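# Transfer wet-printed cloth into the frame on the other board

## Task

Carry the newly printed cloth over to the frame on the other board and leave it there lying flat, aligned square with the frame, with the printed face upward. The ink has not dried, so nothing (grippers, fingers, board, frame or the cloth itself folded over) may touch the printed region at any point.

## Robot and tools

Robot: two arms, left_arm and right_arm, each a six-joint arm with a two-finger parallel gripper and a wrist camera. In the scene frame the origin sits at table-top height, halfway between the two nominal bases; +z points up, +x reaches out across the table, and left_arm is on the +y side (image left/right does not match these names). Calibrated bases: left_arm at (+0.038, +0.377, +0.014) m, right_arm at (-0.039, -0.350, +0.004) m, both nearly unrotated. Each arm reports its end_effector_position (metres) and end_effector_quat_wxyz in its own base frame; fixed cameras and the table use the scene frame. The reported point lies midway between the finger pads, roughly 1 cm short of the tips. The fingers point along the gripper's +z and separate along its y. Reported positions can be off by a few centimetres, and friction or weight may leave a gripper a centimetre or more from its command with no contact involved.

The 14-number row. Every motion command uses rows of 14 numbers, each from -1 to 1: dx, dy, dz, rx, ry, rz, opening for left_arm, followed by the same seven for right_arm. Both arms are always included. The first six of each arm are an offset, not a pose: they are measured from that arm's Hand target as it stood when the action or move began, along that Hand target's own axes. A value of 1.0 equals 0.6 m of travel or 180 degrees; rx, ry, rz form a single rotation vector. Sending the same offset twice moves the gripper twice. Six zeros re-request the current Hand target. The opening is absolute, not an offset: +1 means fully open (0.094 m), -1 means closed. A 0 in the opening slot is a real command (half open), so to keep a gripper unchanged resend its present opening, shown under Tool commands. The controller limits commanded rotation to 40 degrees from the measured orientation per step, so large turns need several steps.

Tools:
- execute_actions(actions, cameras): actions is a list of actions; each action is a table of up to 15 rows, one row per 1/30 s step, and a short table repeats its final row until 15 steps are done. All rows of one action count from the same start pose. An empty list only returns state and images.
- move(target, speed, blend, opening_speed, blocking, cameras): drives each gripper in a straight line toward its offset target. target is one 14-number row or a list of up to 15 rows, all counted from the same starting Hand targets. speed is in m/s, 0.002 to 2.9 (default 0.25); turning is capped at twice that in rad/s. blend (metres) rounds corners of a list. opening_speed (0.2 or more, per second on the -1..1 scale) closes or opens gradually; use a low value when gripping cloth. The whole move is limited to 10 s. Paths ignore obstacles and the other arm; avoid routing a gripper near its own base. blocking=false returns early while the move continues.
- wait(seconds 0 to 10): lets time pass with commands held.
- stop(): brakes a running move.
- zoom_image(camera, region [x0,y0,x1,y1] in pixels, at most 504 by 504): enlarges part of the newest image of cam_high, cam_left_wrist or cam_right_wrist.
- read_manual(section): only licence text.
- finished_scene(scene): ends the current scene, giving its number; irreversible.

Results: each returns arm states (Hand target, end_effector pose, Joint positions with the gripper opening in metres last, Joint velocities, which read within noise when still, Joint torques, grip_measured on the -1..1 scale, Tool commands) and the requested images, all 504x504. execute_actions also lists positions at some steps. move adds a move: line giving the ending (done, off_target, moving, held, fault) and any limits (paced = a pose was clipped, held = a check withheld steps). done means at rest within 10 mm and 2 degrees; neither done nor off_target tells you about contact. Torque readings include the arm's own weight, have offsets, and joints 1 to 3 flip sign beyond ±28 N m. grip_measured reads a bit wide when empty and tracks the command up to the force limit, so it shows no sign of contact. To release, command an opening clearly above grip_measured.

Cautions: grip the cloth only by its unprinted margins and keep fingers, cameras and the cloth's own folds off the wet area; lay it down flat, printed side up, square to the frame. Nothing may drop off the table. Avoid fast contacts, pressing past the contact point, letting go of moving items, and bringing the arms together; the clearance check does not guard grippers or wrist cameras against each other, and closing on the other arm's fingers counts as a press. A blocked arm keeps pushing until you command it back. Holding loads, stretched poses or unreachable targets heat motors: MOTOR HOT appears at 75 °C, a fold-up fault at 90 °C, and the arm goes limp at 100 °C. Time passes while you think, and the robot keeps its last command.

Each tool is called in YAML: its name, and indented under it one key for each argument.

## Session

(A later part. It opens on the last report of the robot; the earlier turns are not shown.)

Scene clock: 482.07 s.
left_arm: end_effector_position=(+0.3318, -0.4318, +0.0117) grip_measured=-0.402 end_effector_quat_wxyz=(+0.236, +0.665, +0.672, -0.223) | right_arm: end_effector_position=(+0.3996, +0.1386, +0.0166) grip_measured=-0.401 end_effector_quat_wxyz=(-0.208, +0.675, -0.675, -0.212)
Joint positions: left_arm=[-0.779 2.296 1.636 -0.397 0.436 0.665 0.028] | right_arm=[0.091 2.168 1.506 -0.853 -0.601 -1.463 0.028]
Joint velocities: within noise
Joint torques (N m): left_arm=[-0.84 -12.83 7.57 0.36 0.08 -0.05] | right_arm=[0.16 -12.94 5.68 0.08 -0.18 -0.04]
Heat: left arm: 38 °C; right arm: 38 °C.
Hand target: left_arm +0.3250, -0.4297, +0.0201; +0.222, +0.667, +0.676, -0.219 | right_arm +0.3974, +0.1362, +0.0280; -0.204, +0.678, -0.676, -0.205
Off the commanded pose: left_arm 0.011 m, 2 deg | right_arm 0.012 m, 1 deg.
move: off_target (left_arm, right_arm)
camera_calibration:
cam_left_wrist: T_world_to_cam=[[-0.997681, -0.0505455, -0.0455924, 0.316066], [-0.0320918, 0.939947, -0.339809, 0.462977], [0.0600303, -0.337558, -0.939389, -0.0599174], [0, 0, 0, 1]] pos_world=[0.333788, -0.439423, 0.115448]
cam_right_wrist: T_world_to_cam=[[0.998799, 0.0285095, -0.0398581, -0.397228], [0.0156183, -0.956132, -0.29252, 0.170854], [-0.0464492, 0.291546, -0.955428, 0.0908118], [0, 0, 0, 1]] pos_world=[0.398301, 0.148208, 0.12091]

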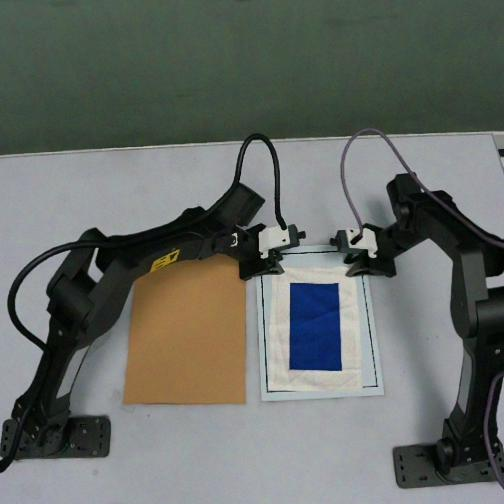

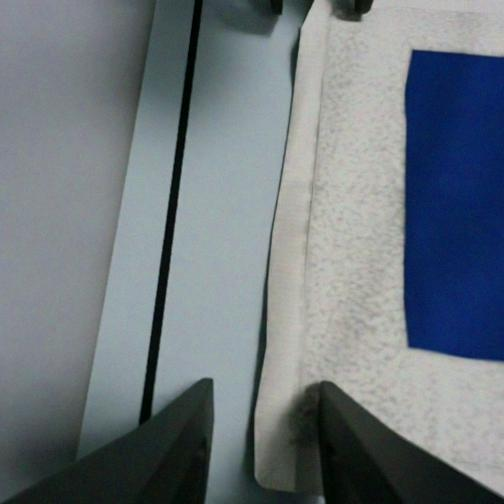

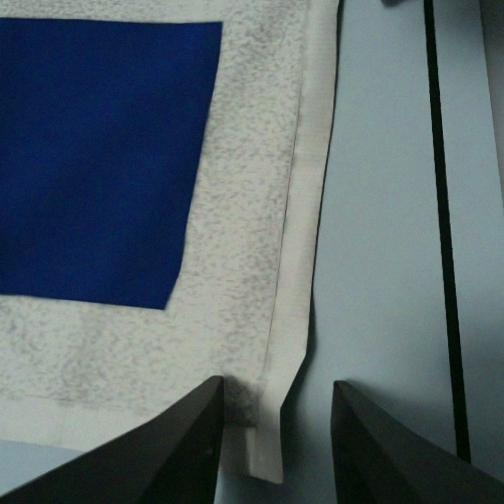

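move:
  target: [-0.0191,0,-0.0273,0,0,0,-0.4,-0.0191,0,-0.0273,0,0,0,-0.4]
  speed: 0.04

Scene clock: 485.20 s.
left_arm: end_effector_position=(+0.3237, -0.4220, +0.0120) grip_measured=-0.402 end_effector_quat_wxyz=(+0.204, +0.665, +0.685, -0.219) | right_arm: end_effector_position=(+0.3911, +0.1342, +0.0257) grip_measured=-0.401 end_effector_quat_wxyz=(-0.186, +0.674, -0.682, -0.215)
Joint positions: left_arm=[-0.779 2.288 1.658 -0.496 0.428 0.665 0.028] | right_arm=[0.091 2.15 1.526 -0.932 -0.576 -1.463 0.028]
Joint velocities: within noise
Joint torques (N m): left_arm=[-0.79 -14.45 8.54 0.58 0.16 -0.04] | right_arm=[0.23 -13.65 7.24 0.08 -0.45 -0.03]
Heat: left arm: 38 °C; right arm: 39 °C.
Hand target: left_arm +0.3250, -0.4292, +0.0400; +0.222, +0.667, +0.676, -0.219 | right_arm +0.3974, +0.1367, +0.0480; -0.204, +0.678, -0.676, -0.205
Off the commanded pose: left_arm 0.029 m, 2 deg | right_arm 0.023 m, 3 deg.
move: off_target (left_arm, right_arm)
camera_calibration:
cam_left_wrist: T_world_to_cam=[[-0.99859, -0.0529387, -0.00404735, 0.307324], [-0.0495533, 0.956667, -0.286937, 0.4656], [0.019062, -0.286331, -0.957941, -0.0206555], [0, 0, 0, 1]] pos_world=[0.330357, -0.435069, 0.115055]
cam_right_wrist: T_world_to_cam=[[0.996627, 0.0259279, -0.0778562, -0.386223], [0.00432631, -0.964054, -0.265671, 0.174104], [-0.0819459, 0.264438, -0.960915, 0.118059], [0, 0, 0, 1]] pos_world=[0.393842, 0.14664, 0.129629]

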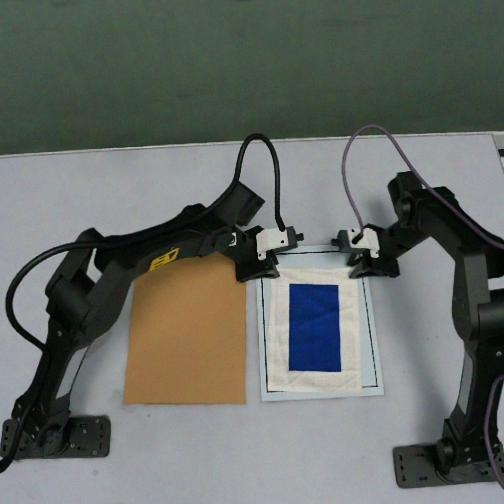

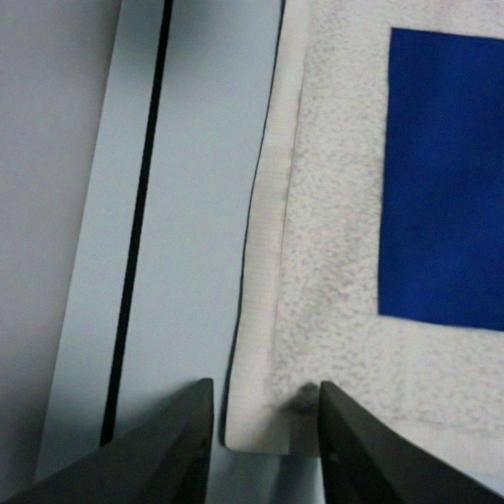

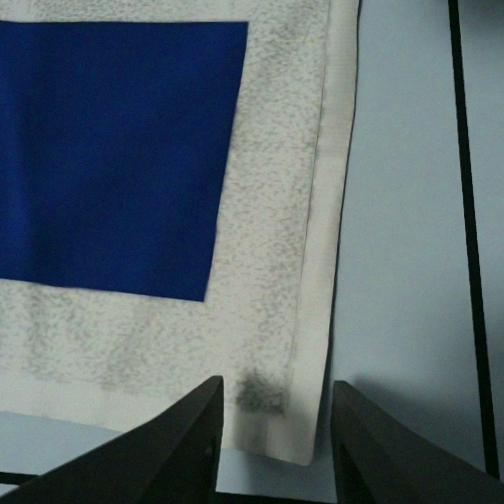

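move:
  target: [0.0434,-0.005,0.0589,0,0,0,-0.4,0.0369,0.01,0.0554,0,0,0,-0.4]
  speed: 0.03

Scene clock: 494.67 s.
left_arm: end_effector_position=(+0.3291, -0.4316, +0.0114) grip_measured=-0.402 end_effector_quat_wxyz=(+0.237, +0.666, +0.671, -0.223) | right_arm: end_effector_position=(+0.3922, +0.1379, +0.0151) grip_measured=-0.401 end_effector_quat_wxyz=(-0.206, +0.675, -0.676, -0.214)
Joint positions: left_arm=[-0.782 2.288 1.62 -0.384 0.435 0.665 0.028] | right_arm=[0.091 2.15 1.469 -0.841 -0.601 -1.463 0.028]
Joint velocities: within noise
Joint torques (N m): left_arm=[-0.79 -10.22 4.81 0.97 0.11 -0.07] | right_arm=[0.32 -10.39 3.22 0.73 -0.19 -0.02]
Heat: left arm: 42 °C; right arm: 42 °C.
Hand target: left_arm +0.3220, -0.4291, -0.0040; +0.222, +0.667, +0.676, -0.219 | right_arm +0.3913, +0.1367, +0.0080; -0.204, +0.678, -0.676, -0.205
Off the commanded pose: left_arm 0.017 m, 2 deg | right_arm 0.007 m, 1 deg.
move: off_target (left_arm)
camera_calibration:
cam_left_wrist: T_world_to_cam=[[-0.997695, -0.0475463, -0.0484107, 0.314727], [-0.0281848, 0.939373, -0.341738, 0.461125], [0.0617241, -0.339586, -0.938548, -0.0613311], [0, 0, 0, 1]] pos_world=[0.330784, -0.439031, 0.115258]
cam_right_wrist: T_world_to_cam=[[0.998525, 0.0284169, -0.0462721, -0.389699], [0.0137009, -0.956412, -0.291699, 0.170642], [-0.0525443, 0.290635, -0.95539, 0.0917605], [0, 0, 0, 1]] pos_world=[0.391608, 0.147609, 0.119411]

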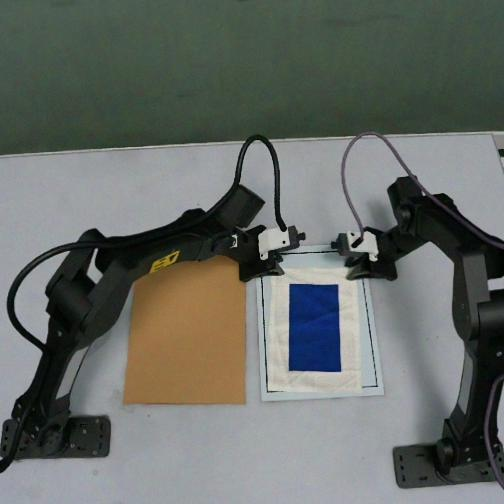

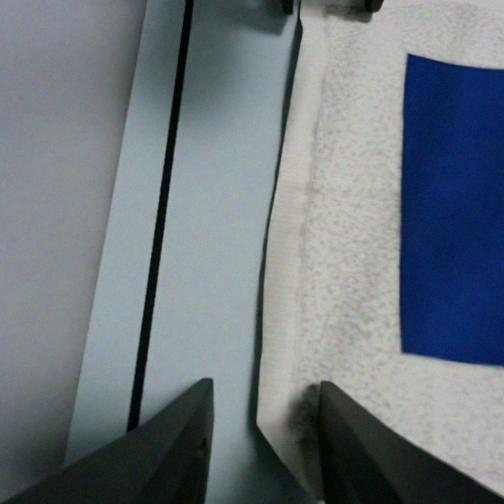

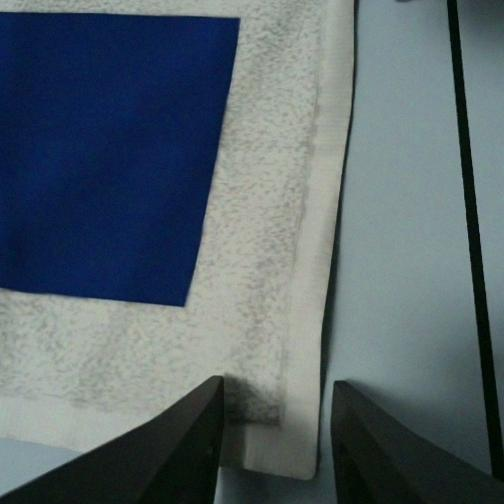

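move:
  target: [0,0,0,0,0,0,-0.4,0,0,0,0,0,0,-0.8]
  opening_speed: 0.2
  speed: 0.03

Scene clock: 503.80 s.
left_arm: end_effector_position=(+0.3291, -0.4317, +0.0115) grip_measured=-0.402 end_effector_quat_wxyz=(+0.238, +0.666, +0.671, -0.223) | right_arm: end_effector_position=(+0.3946, +0.1398, +0.0158) grip_measured=-0.798 end_effector_quat_wxyz=(-0.214, +0.675, -0.673, -0.214)
Joint positions: left_arm=[-0.782 2.288 1.62 -0.384 0.436 0.665 0.028] | right_arm=[0.091 2.15 1.466 -0.824 -0.612 -1.463 0.009]
Joint velocities: within noise
Joint torques (N m): left_arm=[-0.69 -10.07 4.75 0.97 0.07 -0.05] | right_arm=[0.32 -10.41 3.47 0.58 -0.06 -0.02]
Heat: left arm: 41 °C; right arm: 41 °C.
Hand target: left_arm +0.3220, -0.4291, -0.0039; +0.222, +0.667, +0.676, -0.219 | right_arm +0.3913, +0.1367, +0.0080; -0.204, +0.678, -0.676, -0.205
Off the commanded pose: left_arm 0.017 m, 2 deg | right_arm 0.009 m, 2 deg.
move: off_target (left_arm)
camera_calibration:
cam_left_wrist: T_world_to_cam=[[-0.997698, -0.0474777, -0.0484164, 0.314759], [-0.0280874, 0.939204, -0.342208, 0.461074], [0.0617201, -0.340061, -0.938376, -0.0615573], [0, 0, 0, 1]] pos_world=[0.330784, -0.439032, 0.115259]
cam_right_wrist: T_world_to_cam=[[0.999006, 0.0295487, -0.0333619, -0.392673], [0.0180409, -0.952649, -0.303537, 0.170454], [-0.0407513, 0.302633, -0.952236, 0.0855498], [0, 0, 0, 1]] pos_world=[0.392694, 0.148095, 0.120102]

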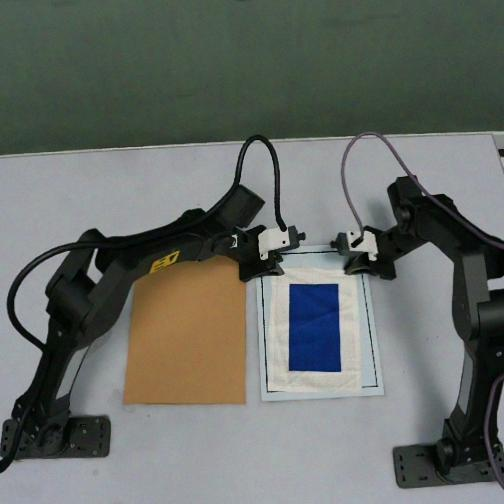

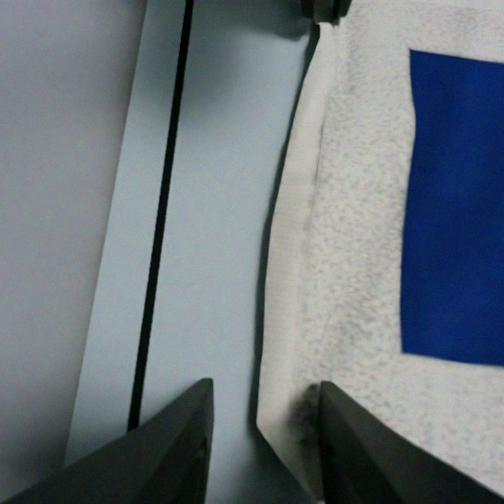

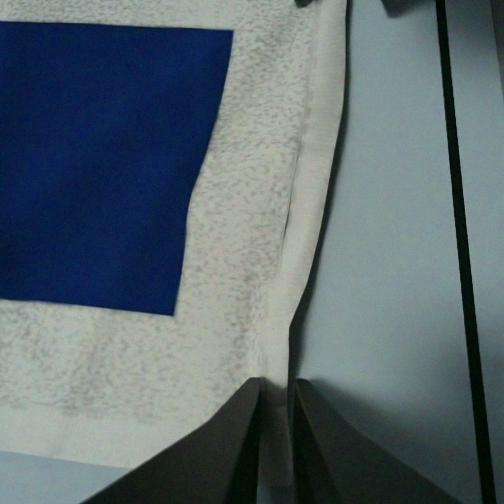

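Buckled well; close right and lift the left slightly.

move:
  target: [-0.0434,0,-0.0589,0,0,0,-0.4,0,0,0,0,0,0,-1]
  opening_speed: 0.2
  speed: 0.03

Scene clock: 508.10 s.
left_arm: end_effector_position=(+0.3198, -0.4227, +0.0122) grip_measured=-0.402 end_effector_quat_wxyz=(+0.204, +0.667, +0.682, -0.219) | right_arm: end_effector_position=(+0.3952, +0.1402, +0.0161) grip_measured=-0.988 end_effector_quat_wxyz=(-0.216, +0.675, -0.672, -0.214)
Joint positions: left_arm=[-0.786 2.279 1.644 -0.488 0.426 0.664 0.028] | right_arm=[0.091 2.15 1.466 -0.821 -0.615 -1.463 0.001]
Joint velocities: within noise
Joint torques (N m): left_arm=[-0.53 -14.39 8.54 0.55 0.18 -0.11] | right_arm=[0.35 -10.44 3.44 0.55 -0.05 -0.02]
Heat: left arm: 41 °C; right arm: 41 °C.
Hand target: left_arm +0.3220, -0.4292, +0.0401; +0.222, +0.667, +0.676, -0.219 | right_arm +0.3913, +0.1366, +0.0080; -0.204, +0.678, -0.676, -0.205
Off the commanded pose: left_arm 0.029 m, 2 deg | right_arm 0.010 m, 2 deg.
move: off_target (left_arm)
camera_calibration:
cam_left_wrist: T_world_to_cam=[[-0.998856, -0.0473499, -0.00665668, 0.305905], [-0.0434522, 0.95697, -0.286914, 0.464367], [0.0199556, -0.286297, -0.957933, -0.0208884], [0, 0, 0, 1]] pos_world=[0.326149, -0.435881, 0.11526]
cam_right_wrist: T_world_to_cam=[[0.99909, 0.0298128, -0.0305003, -0.393479], [0.0190524, -0.95177, -0.306222, 0.17055], [-0.0381585, 0.305362, -0.951471, 0.0843694], [0, 0, 0, 1]] pos_world=[0.393091, 0.148292, 0.1205]

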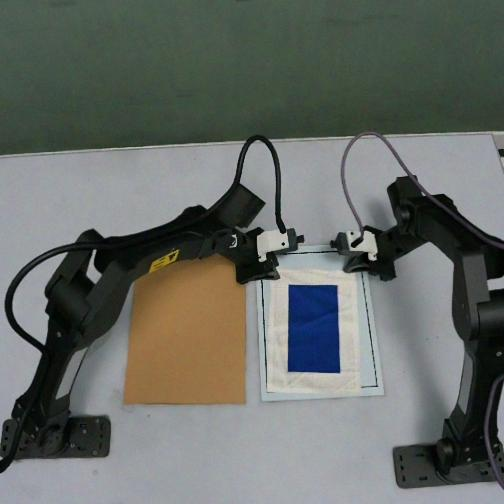

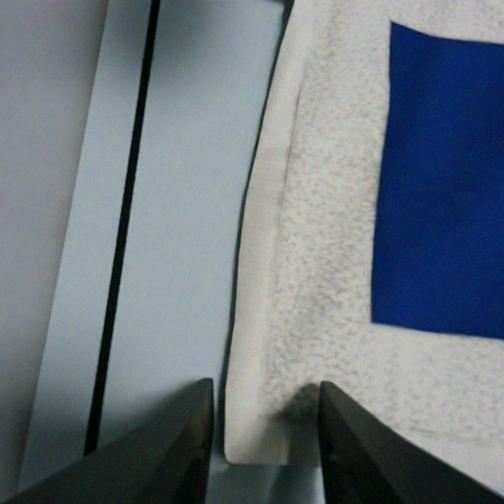

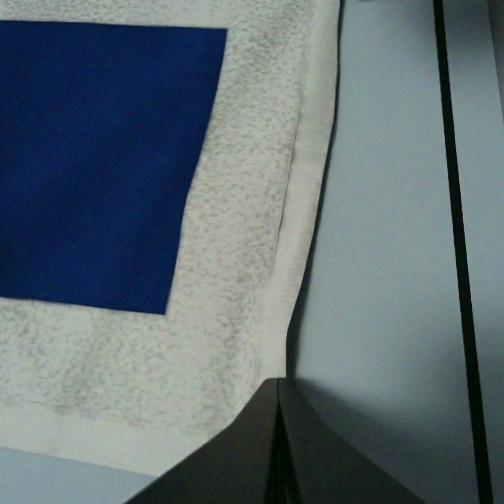

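move:
  target: [-0.0115,0,-0.0164,0,0,0,-1,-0.0383,0.02,-0.0546,0,0,0,-1]
  opening_speed: 0.5
  speed: 0.04

Scene clock: 518.40 s.
left_arm: end_effector_position=(+0.3175, -0.4193, +0.0192) grip_measured=-0.942 end_effector_quat_wxyz=(+0.194, +0.667, +0.686, -0.216) | right_arm: end_effector_position=(+0.3839, +0.1336, +0.0342) grip_measured=-0.988 end_effector_quat_wxyz=(-0.199, +0.676, -0.679, -0.204)
Joint positions: left_arm=[-0.786 2.267 1.662 -0.54 0.421 0.664 0.003] | right_arm=[0.091 2.084 1.458 -0.894 -0.576 -1.461 0.001]
Joint velocities: within noise
Joint torques (N m): left_arm=[-0.44 -14.6 8.99 0.68 0.25 -0.07] | right_arm=[0.75 -13.11 4.89 0.18 -0.45 0.02]
Heat: left arm: 42 °C; right arm: 41 °C.
Hand target: left_arm +0.3219, -0.4289, +0.0520; +0.222, +0.667, +0.676, -0.219 | right_arm +0.3793, +0.1376, +0.0481; -0.204, +0.678, -0.676, -0.205
Off the commanded pose: left_arm 0.035 m, 3 deg | right_arm 0.015 m, 1 deg.
move: off_target (left_arm, right_arm)
camera_calibration:
cam_left_wrist: T_world_to_cam=[[-0.998777, -0.0492314, 0.00466329, 0.30269], [-0.0486693, 0.961884, -0.269092, 0.466426], [0.00876224, -0.26899, -0.963103, -0.00228214], [0, 0, 0, 1]] pos_world=[0.325041, -0.43436, 0.121902]
cam_right_wrist: T_world_to_cam=[[0.998727, 0.0245193, -0.0440804, -0.379998], [0.0118183, -0.963326, -0.268074, 0.173017], [-0.0490368, 0.267212, -0.962389, 0.112838], [0, 0, 0, 1]] pos_world=[0.383003, 0.145837, 0.138225]

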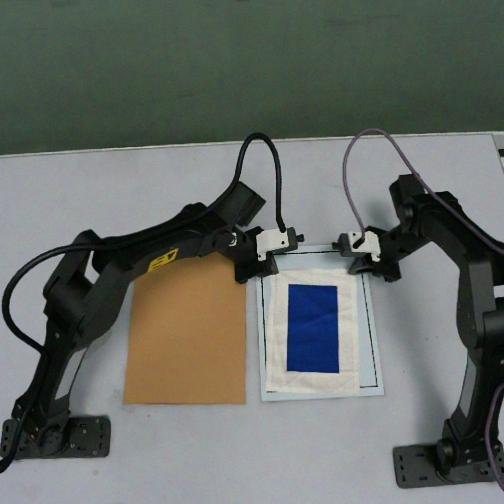

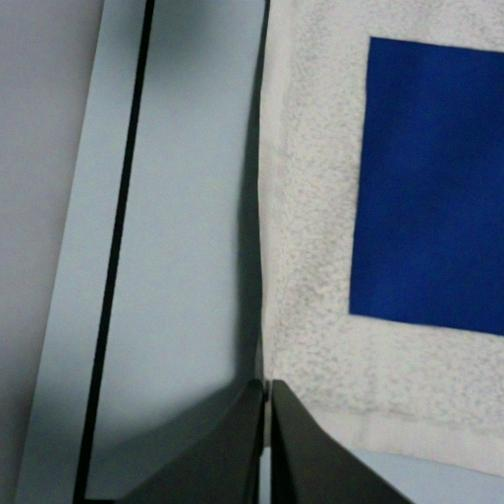

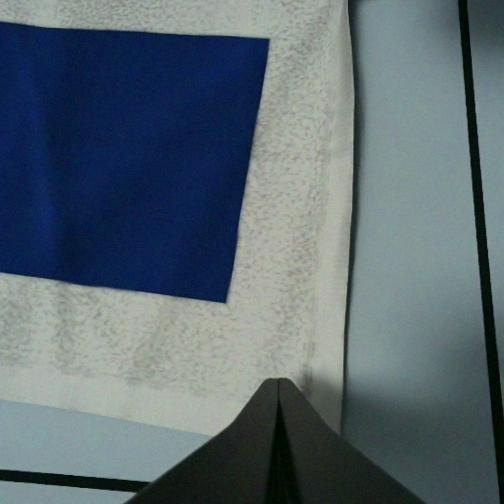

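move:
  target: [0,0,0,0,0,0,-1,0.0295,-0.025,0.0443,0,0,0,-0.4]
  speed: 0.03

Scene clock: 527.00 s.
left_arm: end_effector_position=(+0.3175, -0.4192, +0.0191) grip_measured=-0.942 end_effector_quat_wxyz=(+0.194, +0.667, +0.686, -0.216) | right_arm: end_effector_position=(+0.3876, +0.1341, +0.0178) grip_measured=-0.402 end_effector_quat_wxyz=(-0.196, +0.676, -0.680, -0.208)
Joint positions: left_arm=[-0.786 2.267 1.662 -0.541 0.421 0.664 0.003] | right_arm=[0.091 2.129 1.458 -0.858 -0.577 -1.461 0.028]
Joint velocities: within noise
Joint torques (N m): left_arm=[-0.53 -14.54 8.96 0.66 0.22 -0.08] | right_arm=[0.47 -9.02 6.23 0.54 -0.42 -0.02]
Heat: left arm: 42 °C; right arm: 41 °C.
Hand target: left_arm +0.3220, -0.4289, +0.0520; +0.222, +0.667, +0.676, -0.219 | right_arm +0.3943, +0.1376, +0.0161; -0.204, +0.678, -0.676, -0.205
Off the commanded pose: left_arm 0.035 m, 3 deg | right_arm 0.008 m, 1 deg.
move: off_target (left_arm)
camera_calibration:
cam_left_wrist: T_world_to_cam=[[-0.998766, -0.0494545, 0.00459441, 0.302599], [-0.0488704, 0.962017, -0.268579, 0.466459], [0.00886255, -0.268472, -0.963247, -0.00216917], [0, 0, 0, 1]] pos_world=[0.325041, -0.434359, 0.121801]
cam_right_wrist: T_world_to_cam=[[0.998298, 0.0245784, -0.052882, -0.384208], [0.0094935, -0.96324, -0.268475, 0.169984], [-0.0575368, 0.267516, -0.961834, 0.100336], [0, 0, 0, 1]] pos_world=[0.387713, 0.146337, 0.121825]

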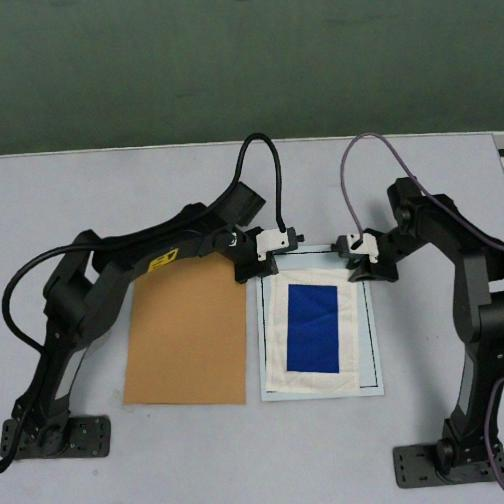

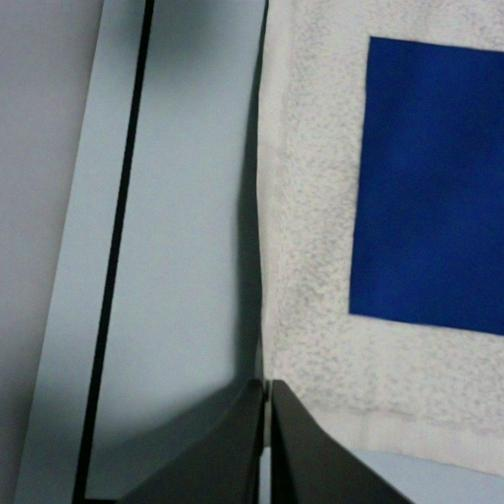

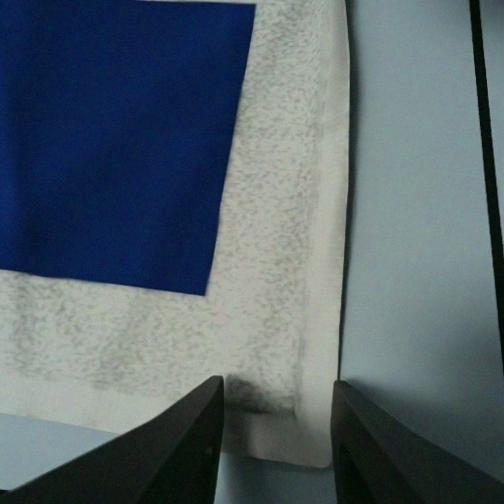

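move:
  target: [0,0,0,0,0,0,-1,0,-0.0108,0,0,0,0,-0.4]
  speed: 0.03

Scene clock: 530.27 s.
left_arm: end_effector_position=(+0.3174, -0.4192, +0.0191) grip_measured=-0.942 end_effector_quat_wxyz=(+0.193, +0.667, +0.686, -0.216) | right_arm: end_effector_position=(+0.3945, +0.1349, +0.0169) grip_measured=-0.401 end_effector_quat_wxyz=(-0.199, +0.676, -0.679, -0.205)
Joint positions: left_arm=[-0.786 2.267 1.662 -0.541 0.421 0.664 0.003] | right_arm=[0.091 2.149 1.486 -0.857 -0.578 -1.461 0.028]
Joint velocities: within noise
Joint torques (N m): left_arm=[-0.47 -14.6 9.05 0.68 0.24 -0.07] | right_arm=[0.32 -8.98 7.15 0.42 -0.43 -0.03]
Heat: left arm: 42 °C; right arm: 40 °C.
Hand target: left_arm +0.3219, -0.4289, +0.0520; +0.222, +0.667, +0.676, -0.219 | right_arm +0.4009, +0.1376, +0.0161; -0.204, +0.678, -0.676, -0.205
Off the commanded pose: left_arm 0.035 m, 3 deg | right_arm 0.007 m, 1 deg.
move: off_target (left_arm)
camera_calibration:
cam_left_wrist: T_world_to_cam=[[-0.998764, -0.0494712, 0.00489545, 0.302559], [-0.0489699, 0.962094, -0.268285, 0.466392], [0.00856251, -0.268193, -0.963327, -0.001915], [0, 0, 0, 1]] pos_world=[0.325041, -0.434258, 0.1218]
cam_right_wrist: T_world_to_cam=[[0.998698, 0.0247605, -0.0446113, -0.391532], [0.0118155, -0.96282, -0.269884, 0.169358], [-0.0496352, 0.269005, -0.961859, 0.0963589], [0, 0, 0, 1]] pos_world=[0.393804, 0.146835, 0.120924]

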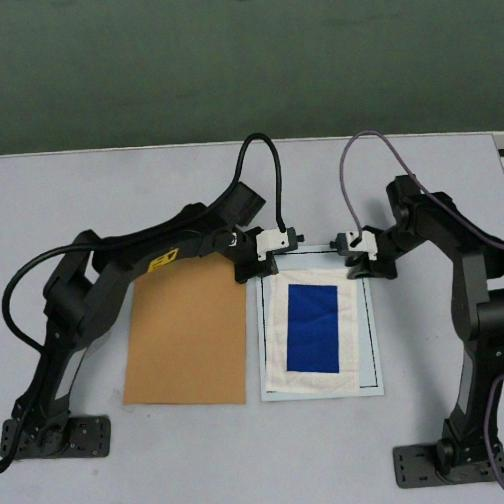

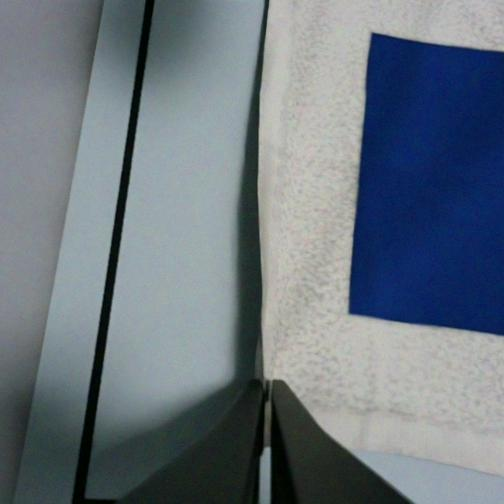

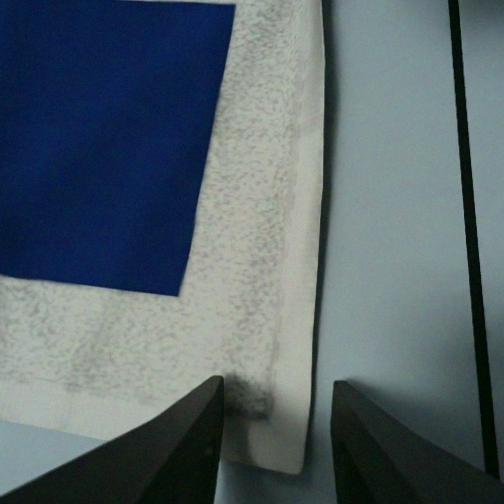

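move:
  target: [0,0,0,0,0,0,-1,0.0048,0.005,0.0069,0,0,0,-0.4]
  speed: 0.03
  cameras: ["cam_right_wrist"]

move:
  target: [0,0,0,0,0,0,-1,0,0,0,0,0,0,-0.85]
  speed: 0.03
  opening_speed: 0.2
  cameras: ["cam_right_wrist"]

zoom_image:
  camera: "cam_right_wrist"
  region: [150, 250, 400, 500]

Scene clock: 542.47 s.
left_arm: end_effector_position=(+0.3174, -0.4192, +0.0191) grip_measured=-0.942 end_effector_quat_wxyz=(+0.193, +0.667, +0.686, -0.216) | right_arm: end_effector_position=(+0.3946, +0.1349, +0.0169) grip_measured=-0.401 end_effector_quat_wxyz=(-0.199, +0.676, -0.679, -0.205)
Joint positions: left_arm=[-0.786 2.267 1.662 -0.541 0.421 0.664 0.003] | right_arm=[0.091 2.149 1.486 -0.856 -0.578 -1.461 0.028]
Joint velocities: within noise
Joint torques (N m): left_arm=[-0.54 -14.72 8.88 0.68 0.23 -0.06] | right_arm=[0.29 -9.14 5.08 0.66 -0.44 -0.02]
Heat: left arm: 41 °C; right arm: 39 °C.
Hand target: left_arm +0.3219, -0.4289, +0.0520; +0.222, +0.667, +0.676, -0.219 | right_arm +0.3979, +0.1375, +0.0111; -0.204, +0.678, -0.676, -0.205
Off the commanded pose: left_arm 0.035 m, 3 deg | right_arm 0.007 m, 1 deg.
move: off_target (left_arm)
camera_calibration:
cam_right_wrist: T_world_to_cam=[[0.998716, 0.0247508, -0.0442004, -0.39159], [0.0119168, -0.962819, -0.269885, 0.169414], [-0.0492369, 0.269012, -0.961878, 0.0961763], [0, 0, 0, 1]] pos_world=[0.393803, 0.146935, 0.120924]
Images, in order (width x height): cam_right_wrist 504x504.

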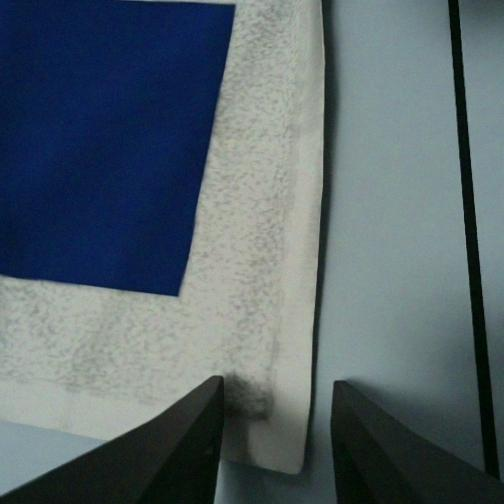

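Scene clock: 544.93 s.
left_arm: end_effector_position=(+0.3175, -0.4191, +0.0190) grip_measured=-0.942 end_effector_quat_wxyz=(+0.193, +0.667, +0.686, -0.216) | right_arm: end_effector_position=(+0.3971, +0.1359, +0.0176) grip_measured=-0.848 end_effector_quat_wxyz=(-0.205, +0.677, -0.677, -0.204)
Joint positions: left_arm=[-0.786 2.267 1.662 -0.541 0.42 0.664 0.003] | right_arm=[0.091 2.149 1.486 -0.845 -0.583 -1.461 0.007]
Joint velocities: within noise
Joint torques (N m): left_arm=[-0.42 -14.64 8.96 0.69 0.23 -0.08] | right_arm=[0.39 -9.13 5.11 0.56 -0.37 -0.03]
Heat: left arm: 41 °C; right arm: 38 °C.
Hand target: left_arm +0.3220, -0.4289, +0.0520; +0.222, +0.667, +0.677, -0.219 | right_arm +0.3979, +0.1375, +0.0111; -0.204, +0.678, -0.676, -0.205
Off the commanded pose: left_arm 0.035 m, 3 deg | right_arm 0.007 m, 0 deg.
move: off_target (left_arm)
camera_calibration:
cam_right_wrist: T_world_to_cam=[[0.999145, 0.0252489, -0.0327463, -0.394488], [0.0152429, -0.961057, -0.27593, 0.16903], [-0.0384379, 0.275195, -0.96062, 0.0914997], [0, 0, 0, 1]] pos_world=[0.395091, 0.147228, 0.121619]
Images, in order (width x height): cam_right_wrist 504x504.

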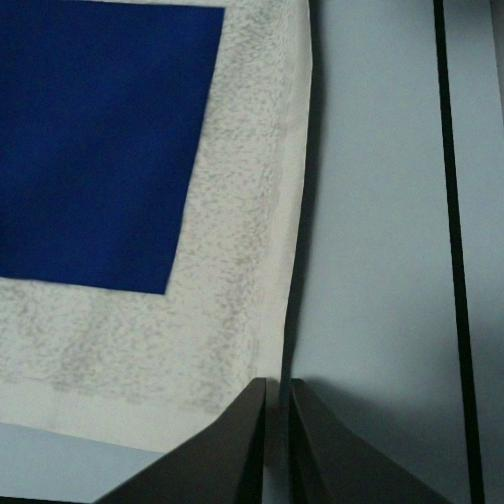

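Scaled by 2.016.

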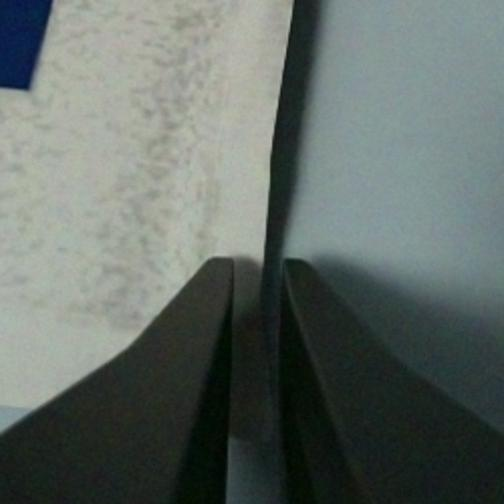

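move:
  target: [0,0,0,0,0,0,-1,0,0,0,0,0,0,-1]
  speed: 0.03
  opening_speed: 0.2
  cameras: ["cam_right_wrist"]

Scene clock: 549.17 s.
left_arm: end_effector_position=(+0.3175, -0.4191, +0.0190) grip_measured=-0.942 end_effector_quat_wxyz=(+0.193, +0.667, +0.686, -0.216) | right_arm: end_effector_position=(+0.3975, +0.1359, +0.0176) grip_measured=-0.988 end_effector_quat_wxyz=(-0.206, +0.677, -0.677, -0.203)
Joint positions: left_arm=[-0.786 2.267 1.662 -0.541 0.42 0.664 0.003] | right_arm=[0.091 2.149 1.486 -0.843 -0.583 -1.461 0.001]
Joint velocities: within noise
Joint torques (N m): left_arm=[-0.57 -14.6 8.92 0.66 0.24 -0.08] | right_arm=[0.36 -9.11 5.11 0.53 -0.39 -0.04]
Heat: left arm: 41 °C; right arm: 38 °C.
Hand target: left_arm +0.3220, -0.4289, +0.0520; +0.222, +0.667, +0.677, -0.219 | right_arm +0.3978, +0.1375, +0.0111; -0.204, +0.678, -0.676, -0.205
Off the commanded pose: left_arm 0.035 m, 3 deg | right_arm 0.007 m, 0 deg.
move: off_target (left_arm)
camera_calibration:
cam_right_wrist: T_world_to_cam=[[0.999204, 0.0252431, -0.0308782, -0.394932], [0.0157487, -0.961023, -0.276019, 0.16886], [-0.0366423, 0.275313, -0.960656, 0.0908804], [0, 0, 0, 1]] pos_world=[0.395289, 0.147227, 0.121719]
Images, in order (width x height): cam_right_wrist 504x504.

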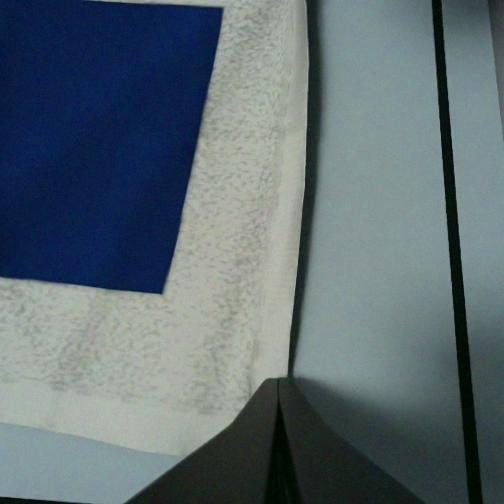

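move:
  target: [0,0,0,0,0,0,-1,-0.034,0.008,-0.0504,0,0,0,-1]
  speed: 0.04
  cameras: []

move:
  target: [0,0,0,0,0,0,-1,0,0,0,0,0,0,-0.4]
  speed: 0.04

Scene clock: 556.60 s.
left_arm: end_effector_position=(+0.3175, -0.4191, +0.0190) grip_measured=-0.942 end_effector_quat_wxyz=(+0.193, +0.667, +0.686, -0.216) | right_arm: end_effector_position=(+0.3870, +0.1339, +0.0254) grip_measured=-0.988 end_effector_quat_wxyz=(-0.186, +0.673, -0.683, -0.215)
Joint positions: left_arm=[-0.786 2.267 1.662 -0.541 0.42 0.664 0.003] | right_arm=[0.091 2.134 1.5 -0.919 -0.576 -1.461 0.001]
Joint velocities: within noise
Joint torques (N m): left_arm=[-0.5 -14.67 9.03 0.69 0.25 -0.09] | right_arm=[0.54 -13.53 7.21 0.1 -0.46 -0.01]
Heat: left arm: 41 °C; right arm: 38 °C.
Hand target: left_arm +0.3220, -0.4289, +0.0520; +0.222, +0.667, +0.677, -0.219 | right_arm +0.3931, +0.1378, +0.0476; -0.204, +0.678, -0.676, -0.205
Off the commanded pose: left_arm 0.035 m, 3 deg | right_arm 0.023 m, 2 deg.
move: off_target (left_arm, right_arm)
No camera images: "cameras" was empty.

Scene clock: 557.30 s.
left_arm: end_effector_position=(+0.3175, -0.4191, +0.0190) grip_measured=-0.942 end_effector_quat_wxyz=(+0.193, +0.667, +0.686, -0.216) | right_arm: end_effector_position=(+0.3869, +0.1339, +0.0254) grip_measured=-0.402 end_effector_quat_wxyz=(-0.186, +0.673, -0.683, -0.215)
Joint positions: left_arm=[-0.786 2.267 1.662 -0.541 0.42 0.664 0.003] | right_arm=[0.091 2.134 1.5 -0.92 -0.576 -1.461 0.028]
Joint velocities: within noise
Joint torques (N m): left_arm=[-0.57 -14.61 8.85 0.66 0.22 -0.09] | right_arm=[0.47 -13.55 7.35 0.12 -0.45 -0.02]
Heat: left arm: 41 °C; right arm: 39 °C.
Hand target: left_arm +0.3220, -0.4289, +0.0520; +0.222, +0.667, +0.677, -0.219 | right_arm +0.3930, +0.1377, +0.0476; -0.204, +0.678, -0.676, -0.205
Off the commanded pose: left_arm 0.035 m, 3 deg | right_arm 0.023 m, 3 deg.
move: off_target (left_arm, right_arm)
camera_calibration:
cam_left_wrist: T_world_to_cam=[[-0.998761, -0.0495547, 0.00459642, 0.30256], [-0.0489719, 0.962149, -0.268088, 0.466365], [0.00886259, -0.267981, -0.963383, -0.00200957], [0, 0, 0, 1]] pos_world=[0.325041, -0.434258, 0.1217]
cam_right_wrist: T_world_to_cam=[[0.996666, 0.02435, -0.0778668, -0.381738], [0.00281922, -0.964131, -0.265411, 0.174415], [-0.0815366, 0.264307, -0.960986, 0.11734], [0, 0, 0, 1]] pos_world=[0.389541, 0.14644, 0.129329]

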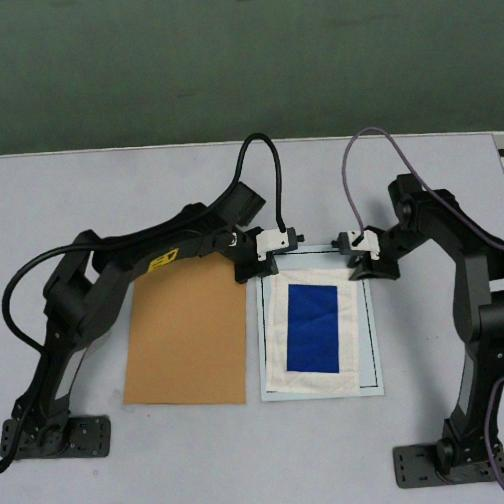

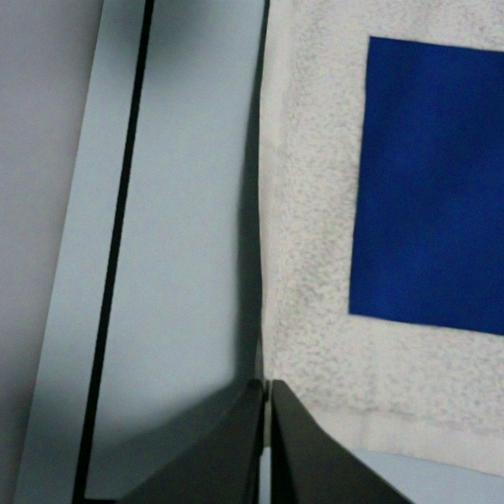

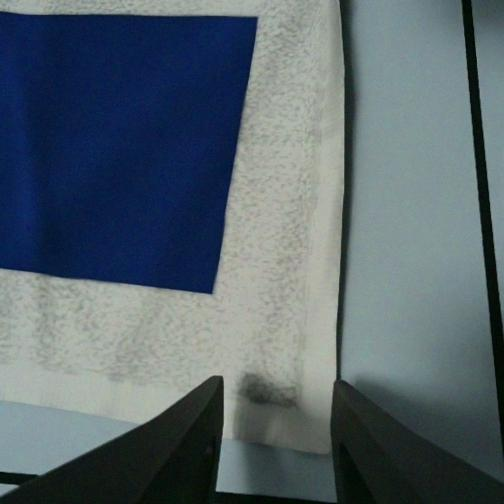

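move:
  target: [0,0,0,0,0,0,-1,0.0461,0.005,0.0692,0,0,0,-0.3]
  speed: 0.03

Scene clock: 566.10 s.
left_arm: end_effector_position=(+0.3175, -0.4191, +0.0190) grip_measured=-0.942 end_effector_quat_wxyz=(+0.193, +0.667, +0.686, -0.216) | right_arm: end_effector_position=(+0.3910, +0.1382, +0.0153) grip_measured=-0.301 end_effector_quat_wxyz=(-0.212, +0.675, -0.675, -0.210)
Joint positions: left_arm=[-0.786 2.267 1.662 -0.541 0.42 0.664 0.003] | right_arm=[0.091 2.134 1.443 -0.814 -0.602 -1.461 0.033]
Joint velocities: within noise
Joint torques (N m): left_arm=[-0.57 -14.69 8.94 0.64 0.25 -0.11] | right_arm=[0.54 -8.25 3.29 0.88 -0.16 -0.01]
Heat: left arm: 41 °C; right arm: 42 °C.
Hand target: left_arm +0.3219, -0.4289, +0.0520; +0.222, +0.667, +0.676, -0.219 | right_arm +0.3901, +0.1377, -0.0023; -0.204, +0.678, -0.676, -0.205
Off the commanded pose: left_arm 0.035 m, 3 deg | right_arm 0.018 m, 1 deg.
move: off_target (left_arm, right_arm)
camera_calibration:
cam_left_wrist: T_world_to_cam=[[-0.998761, -0.0495547, 0.00459642, 0.30256], [-0.0489719, 0.962149, -0.268088, 0.466365], [0.00886259, -0.267981, -0.963383, -0.00200957], [0, 0, 0, 1]] pos_world=[0.325041, -0.434258, 0.1217]
cam_right_wrist: T_world_to_cam=[[0.999126, 0.0271819, -0.0317574, -0.388765], [0.0166423, -0.955567, -0.294305, 0.169652], [-0.0383461, 0.293519, -0.955184, 0.0857684], [0, 0, 0, 1]] pos_world=[0.388891, 0.147506, 0.119508]

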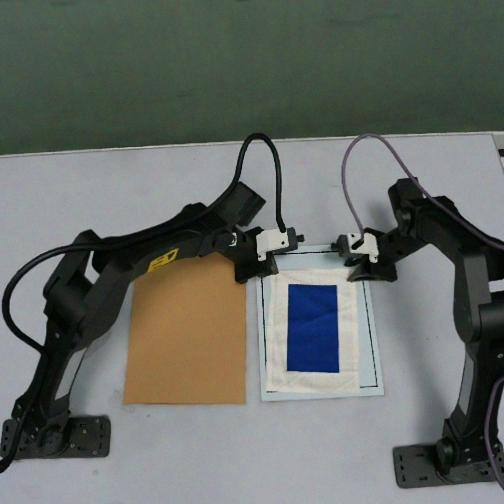

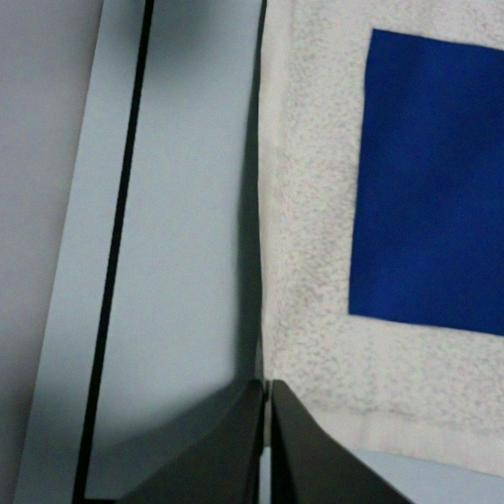

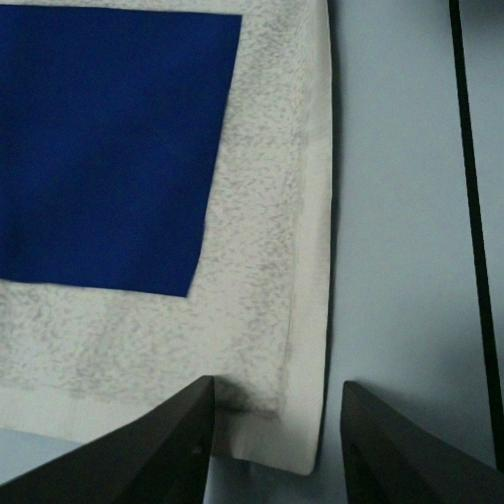

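Good bite. Close.

move:
  target: [0,0,0,0,0,0,-1,0,0,0,0,0,0,-0.8]
  speed: 0.03
  opening_speed: 0.25
  cameras: ["cam_right_wrist"]

move:
  target: [0,0,0,0,0,0,-1,0,0,0,0,0,0,-1]
  speed: 0.03
  opening_speed: 0.25
  cameras: ["cam_right_wrist"]

Scene clock: 571.57 s.
left_arm: end_effector_position=(+0.3175, -0.4191, +0.0190) grip_measured=-0.942 end_effector_quat_wxyz=(+0.194, +0.667, +0.686, -0.216) | right_arm: end_effector_position=(+0.3922, +0.1405, +0.0158) grip_measured=-0.798 end_effector_quat_wxyz=(-0.220, +0.675, -0.672, -0.213)
Joint positions: left_arm=[-0.786 2.267 1.662 -0.541 0.42 0.664 0.003] | right_arm=[0.091 2.134 1.437 -0.799 -0.618 -1.461 0.009]
Joint velocities: within noise
Joint torques (N m): left_arm=[-0.42 -14.69 8.85 0.69 0.25 -0.09] | right_arm=[0.5 -8.21 3.66 0.74 0.01 -0.02]
Heat: left arm: 42 °C; right arm: 41 °C.
Hand target: left_arm +0.3220, -0.4289, +0.0520; +0.222, +0.667, +0.676, -0.219 | right_arm +0.3900, +0.1377, -0.0023; -0.204, +0.678, -0.676, -0.205
Off the commanded pose: left_arm 0.035 m, 3 deg | right_arm 0.018 m, 2 deg.
move: off_target (left_arm, right_arm)
camera_calibration:
cam_right_wrist: T_world_to_cam=[[0.99933, 0.0286304, -0.0228207, -0.390521], [0.0201728, -0.950724, -0.309383, 0.17022], [-0.030554, 0.308715, -0.950664, 0.0804132], [0, 0, 0, 1]] pos_world=[0.389282, 0.148188, 0.120197]
Images, in order (width x height): cam_right_wrist 504x504.

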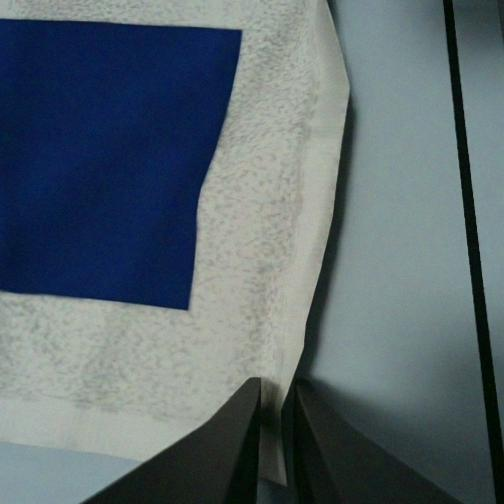

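Scene clock: 572.57 s.
left_arm: end_effector_position=(+0.3175, -0.4191, +0.0190) grip_measured=-0.942 end_effector_quat_wxyz=(+0.194, +0.667, +0.686, -0.216) | right_arm: end_effector_position=(+0.3922, +0.1406, +0.0158) grip_measured=-0.940 end_effector_quat_wxyz=(-0.220, +0.675, -0.671, -0.213)
Joint positions: left_arm=[-0.786 2.267 1.662 -0.541 0.42 0.664 0.003] | right_arm=[0.091 2.134 1.437 -0.799 -0.618 -1.461 0.003]
Joint velocities: within noise
Joint torques (N m): left_arm=[-0.51 -14.64 8.88 0.66 0.26 -0.07] | right_arm=[0.54 -8.21 3.7 0.74 0.02 -0.03]
Heat: left arm: 42 °C; right arm: 41 °C.
Hand target: left_arm +0.3220, -0.4289, +0.0520; +0.222, +0.667, +0.676, -0.219 | right_arm +0.3900, +0.1377, -0.0023; -0.204, +0.678, -0.676, -0.205
Off the commanded pose: left_arm 0.035 m, 3 deg | right_arm 0.019 m, 2 deg.
move: off_target (left_arm, right_arm)
camera_calibration:
cam_right_wrist: T_world_to_cam=[[0.999326, 0.0286779, -0.0228941, -0.390518], [0.0201691, -0.950458, -0.310197, 0.170279], [-0.0306557, 0.309526, -0.950397, 0.0803003], [0, 0, 0, 1]] pos_world=[0.389282, 0.148187, 0.120197]
Images, in order (width x height): cam_right_wrist 504x504.

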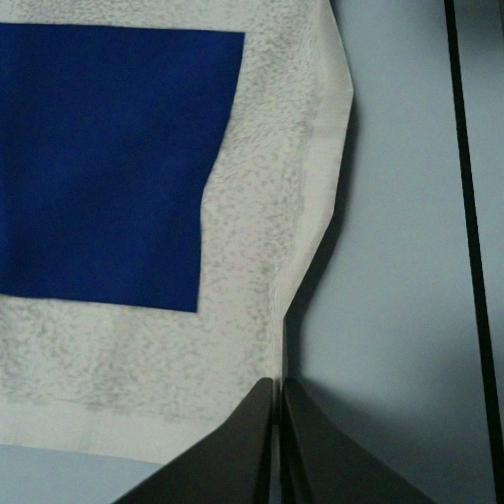

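move:
  target: [0.0118,0.02,0.016,0,0,0,-1,-0.0183,-0.02,-0.0277,0,0,0,-1]
  speed: 0.03

zoom_image:
  camera: "cam_high"
  region: [230, 230, 410, 410]

Scene clock: 584.57 s.
left_arm: end_effector_position=(+0.3271, -0.4250, +0.0311) grip_measured=-0.942 end_effector_quat_wxyz=(+0.211, +0.666, +0.682, -0.215) | right_arm: end_effector_position=(+0.4007, +0.1368, +0.0181) grip_measured=-0.941 end_effector_quat_wxyz=(-0.209, +0.678, -0.675, -0.201)
Joint positions: left_arm=[-0.781 2.267 1.698 -0.542 0.42 0.666 0.003] | right_arm=[0.092 2.153 1.494 -0.838 -0.585 -1.461 0.003]
Joint velocities: within noise
Joint torques (N m): left_arm=[0.76 -11.07 9.02 0.74 0.32 0.09] | right_arm=[0.23 -9.26 7.2 0.21 -0.38 -0.04]
Heat: left arm: 42 °C; right arm: 40 °C.
Hand target: left_arm +0.3341, -0.4287, +0.0401; +0.222, +0.667, +0.676, -0.219 | right_arm +0.4021, +0.1378, +0.0177; -0.204, +0.678, -0.675, -0.205
Off the commanded pose: left_arm 0.012 m, 2 deg | right_arm 0.002 m, 1 deg.
move: off_target (left_arm)
camera_calibration:
cam_left_wrist: T_world_to_cam=[[-0.998353, -0.0536335, -0.0203477, 0.310796], [-0.0453301, 0.954999, -0.293126, 0.472206], [0.0351534, -0.291721, -0.955857, -0.0109213], [0, 0, 0, 1]] pos_world=[0.332073, -0.437473, 0.134301]
cam_right_wrist: T_world_to_cam=[[0.999409, 0.0261911, -0.022247, -0.398498], [0.0189772, -0.960363, -0.278104, 0.168409], [-0.0286491, 0.277518, -0.960293, 0.0877298], [0, 0, 0, 1]] pos_world=[0.39758, 0.147825, 0.122216]

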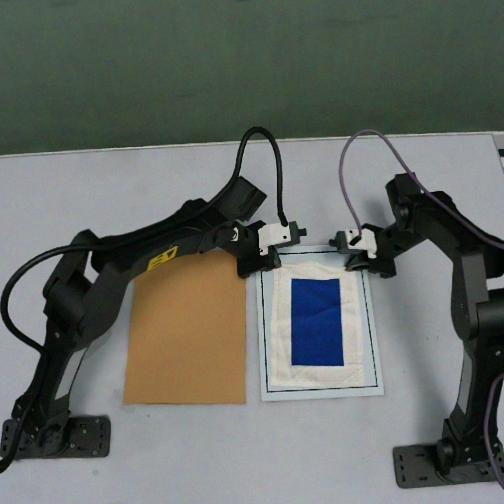

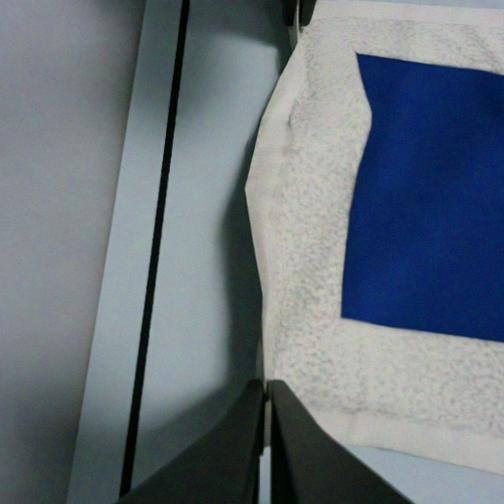

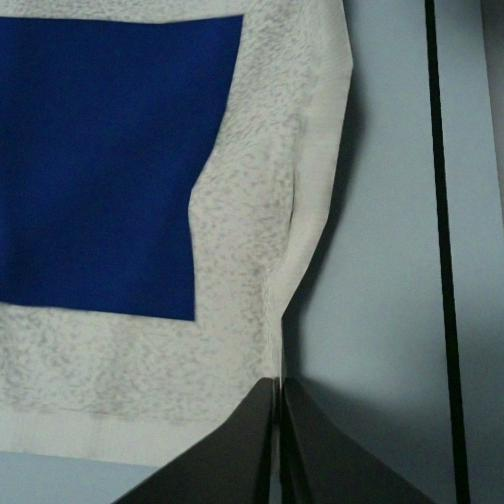

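Scaled by 2.800.

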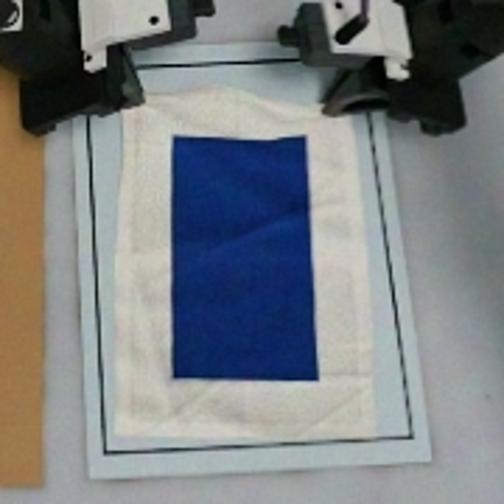

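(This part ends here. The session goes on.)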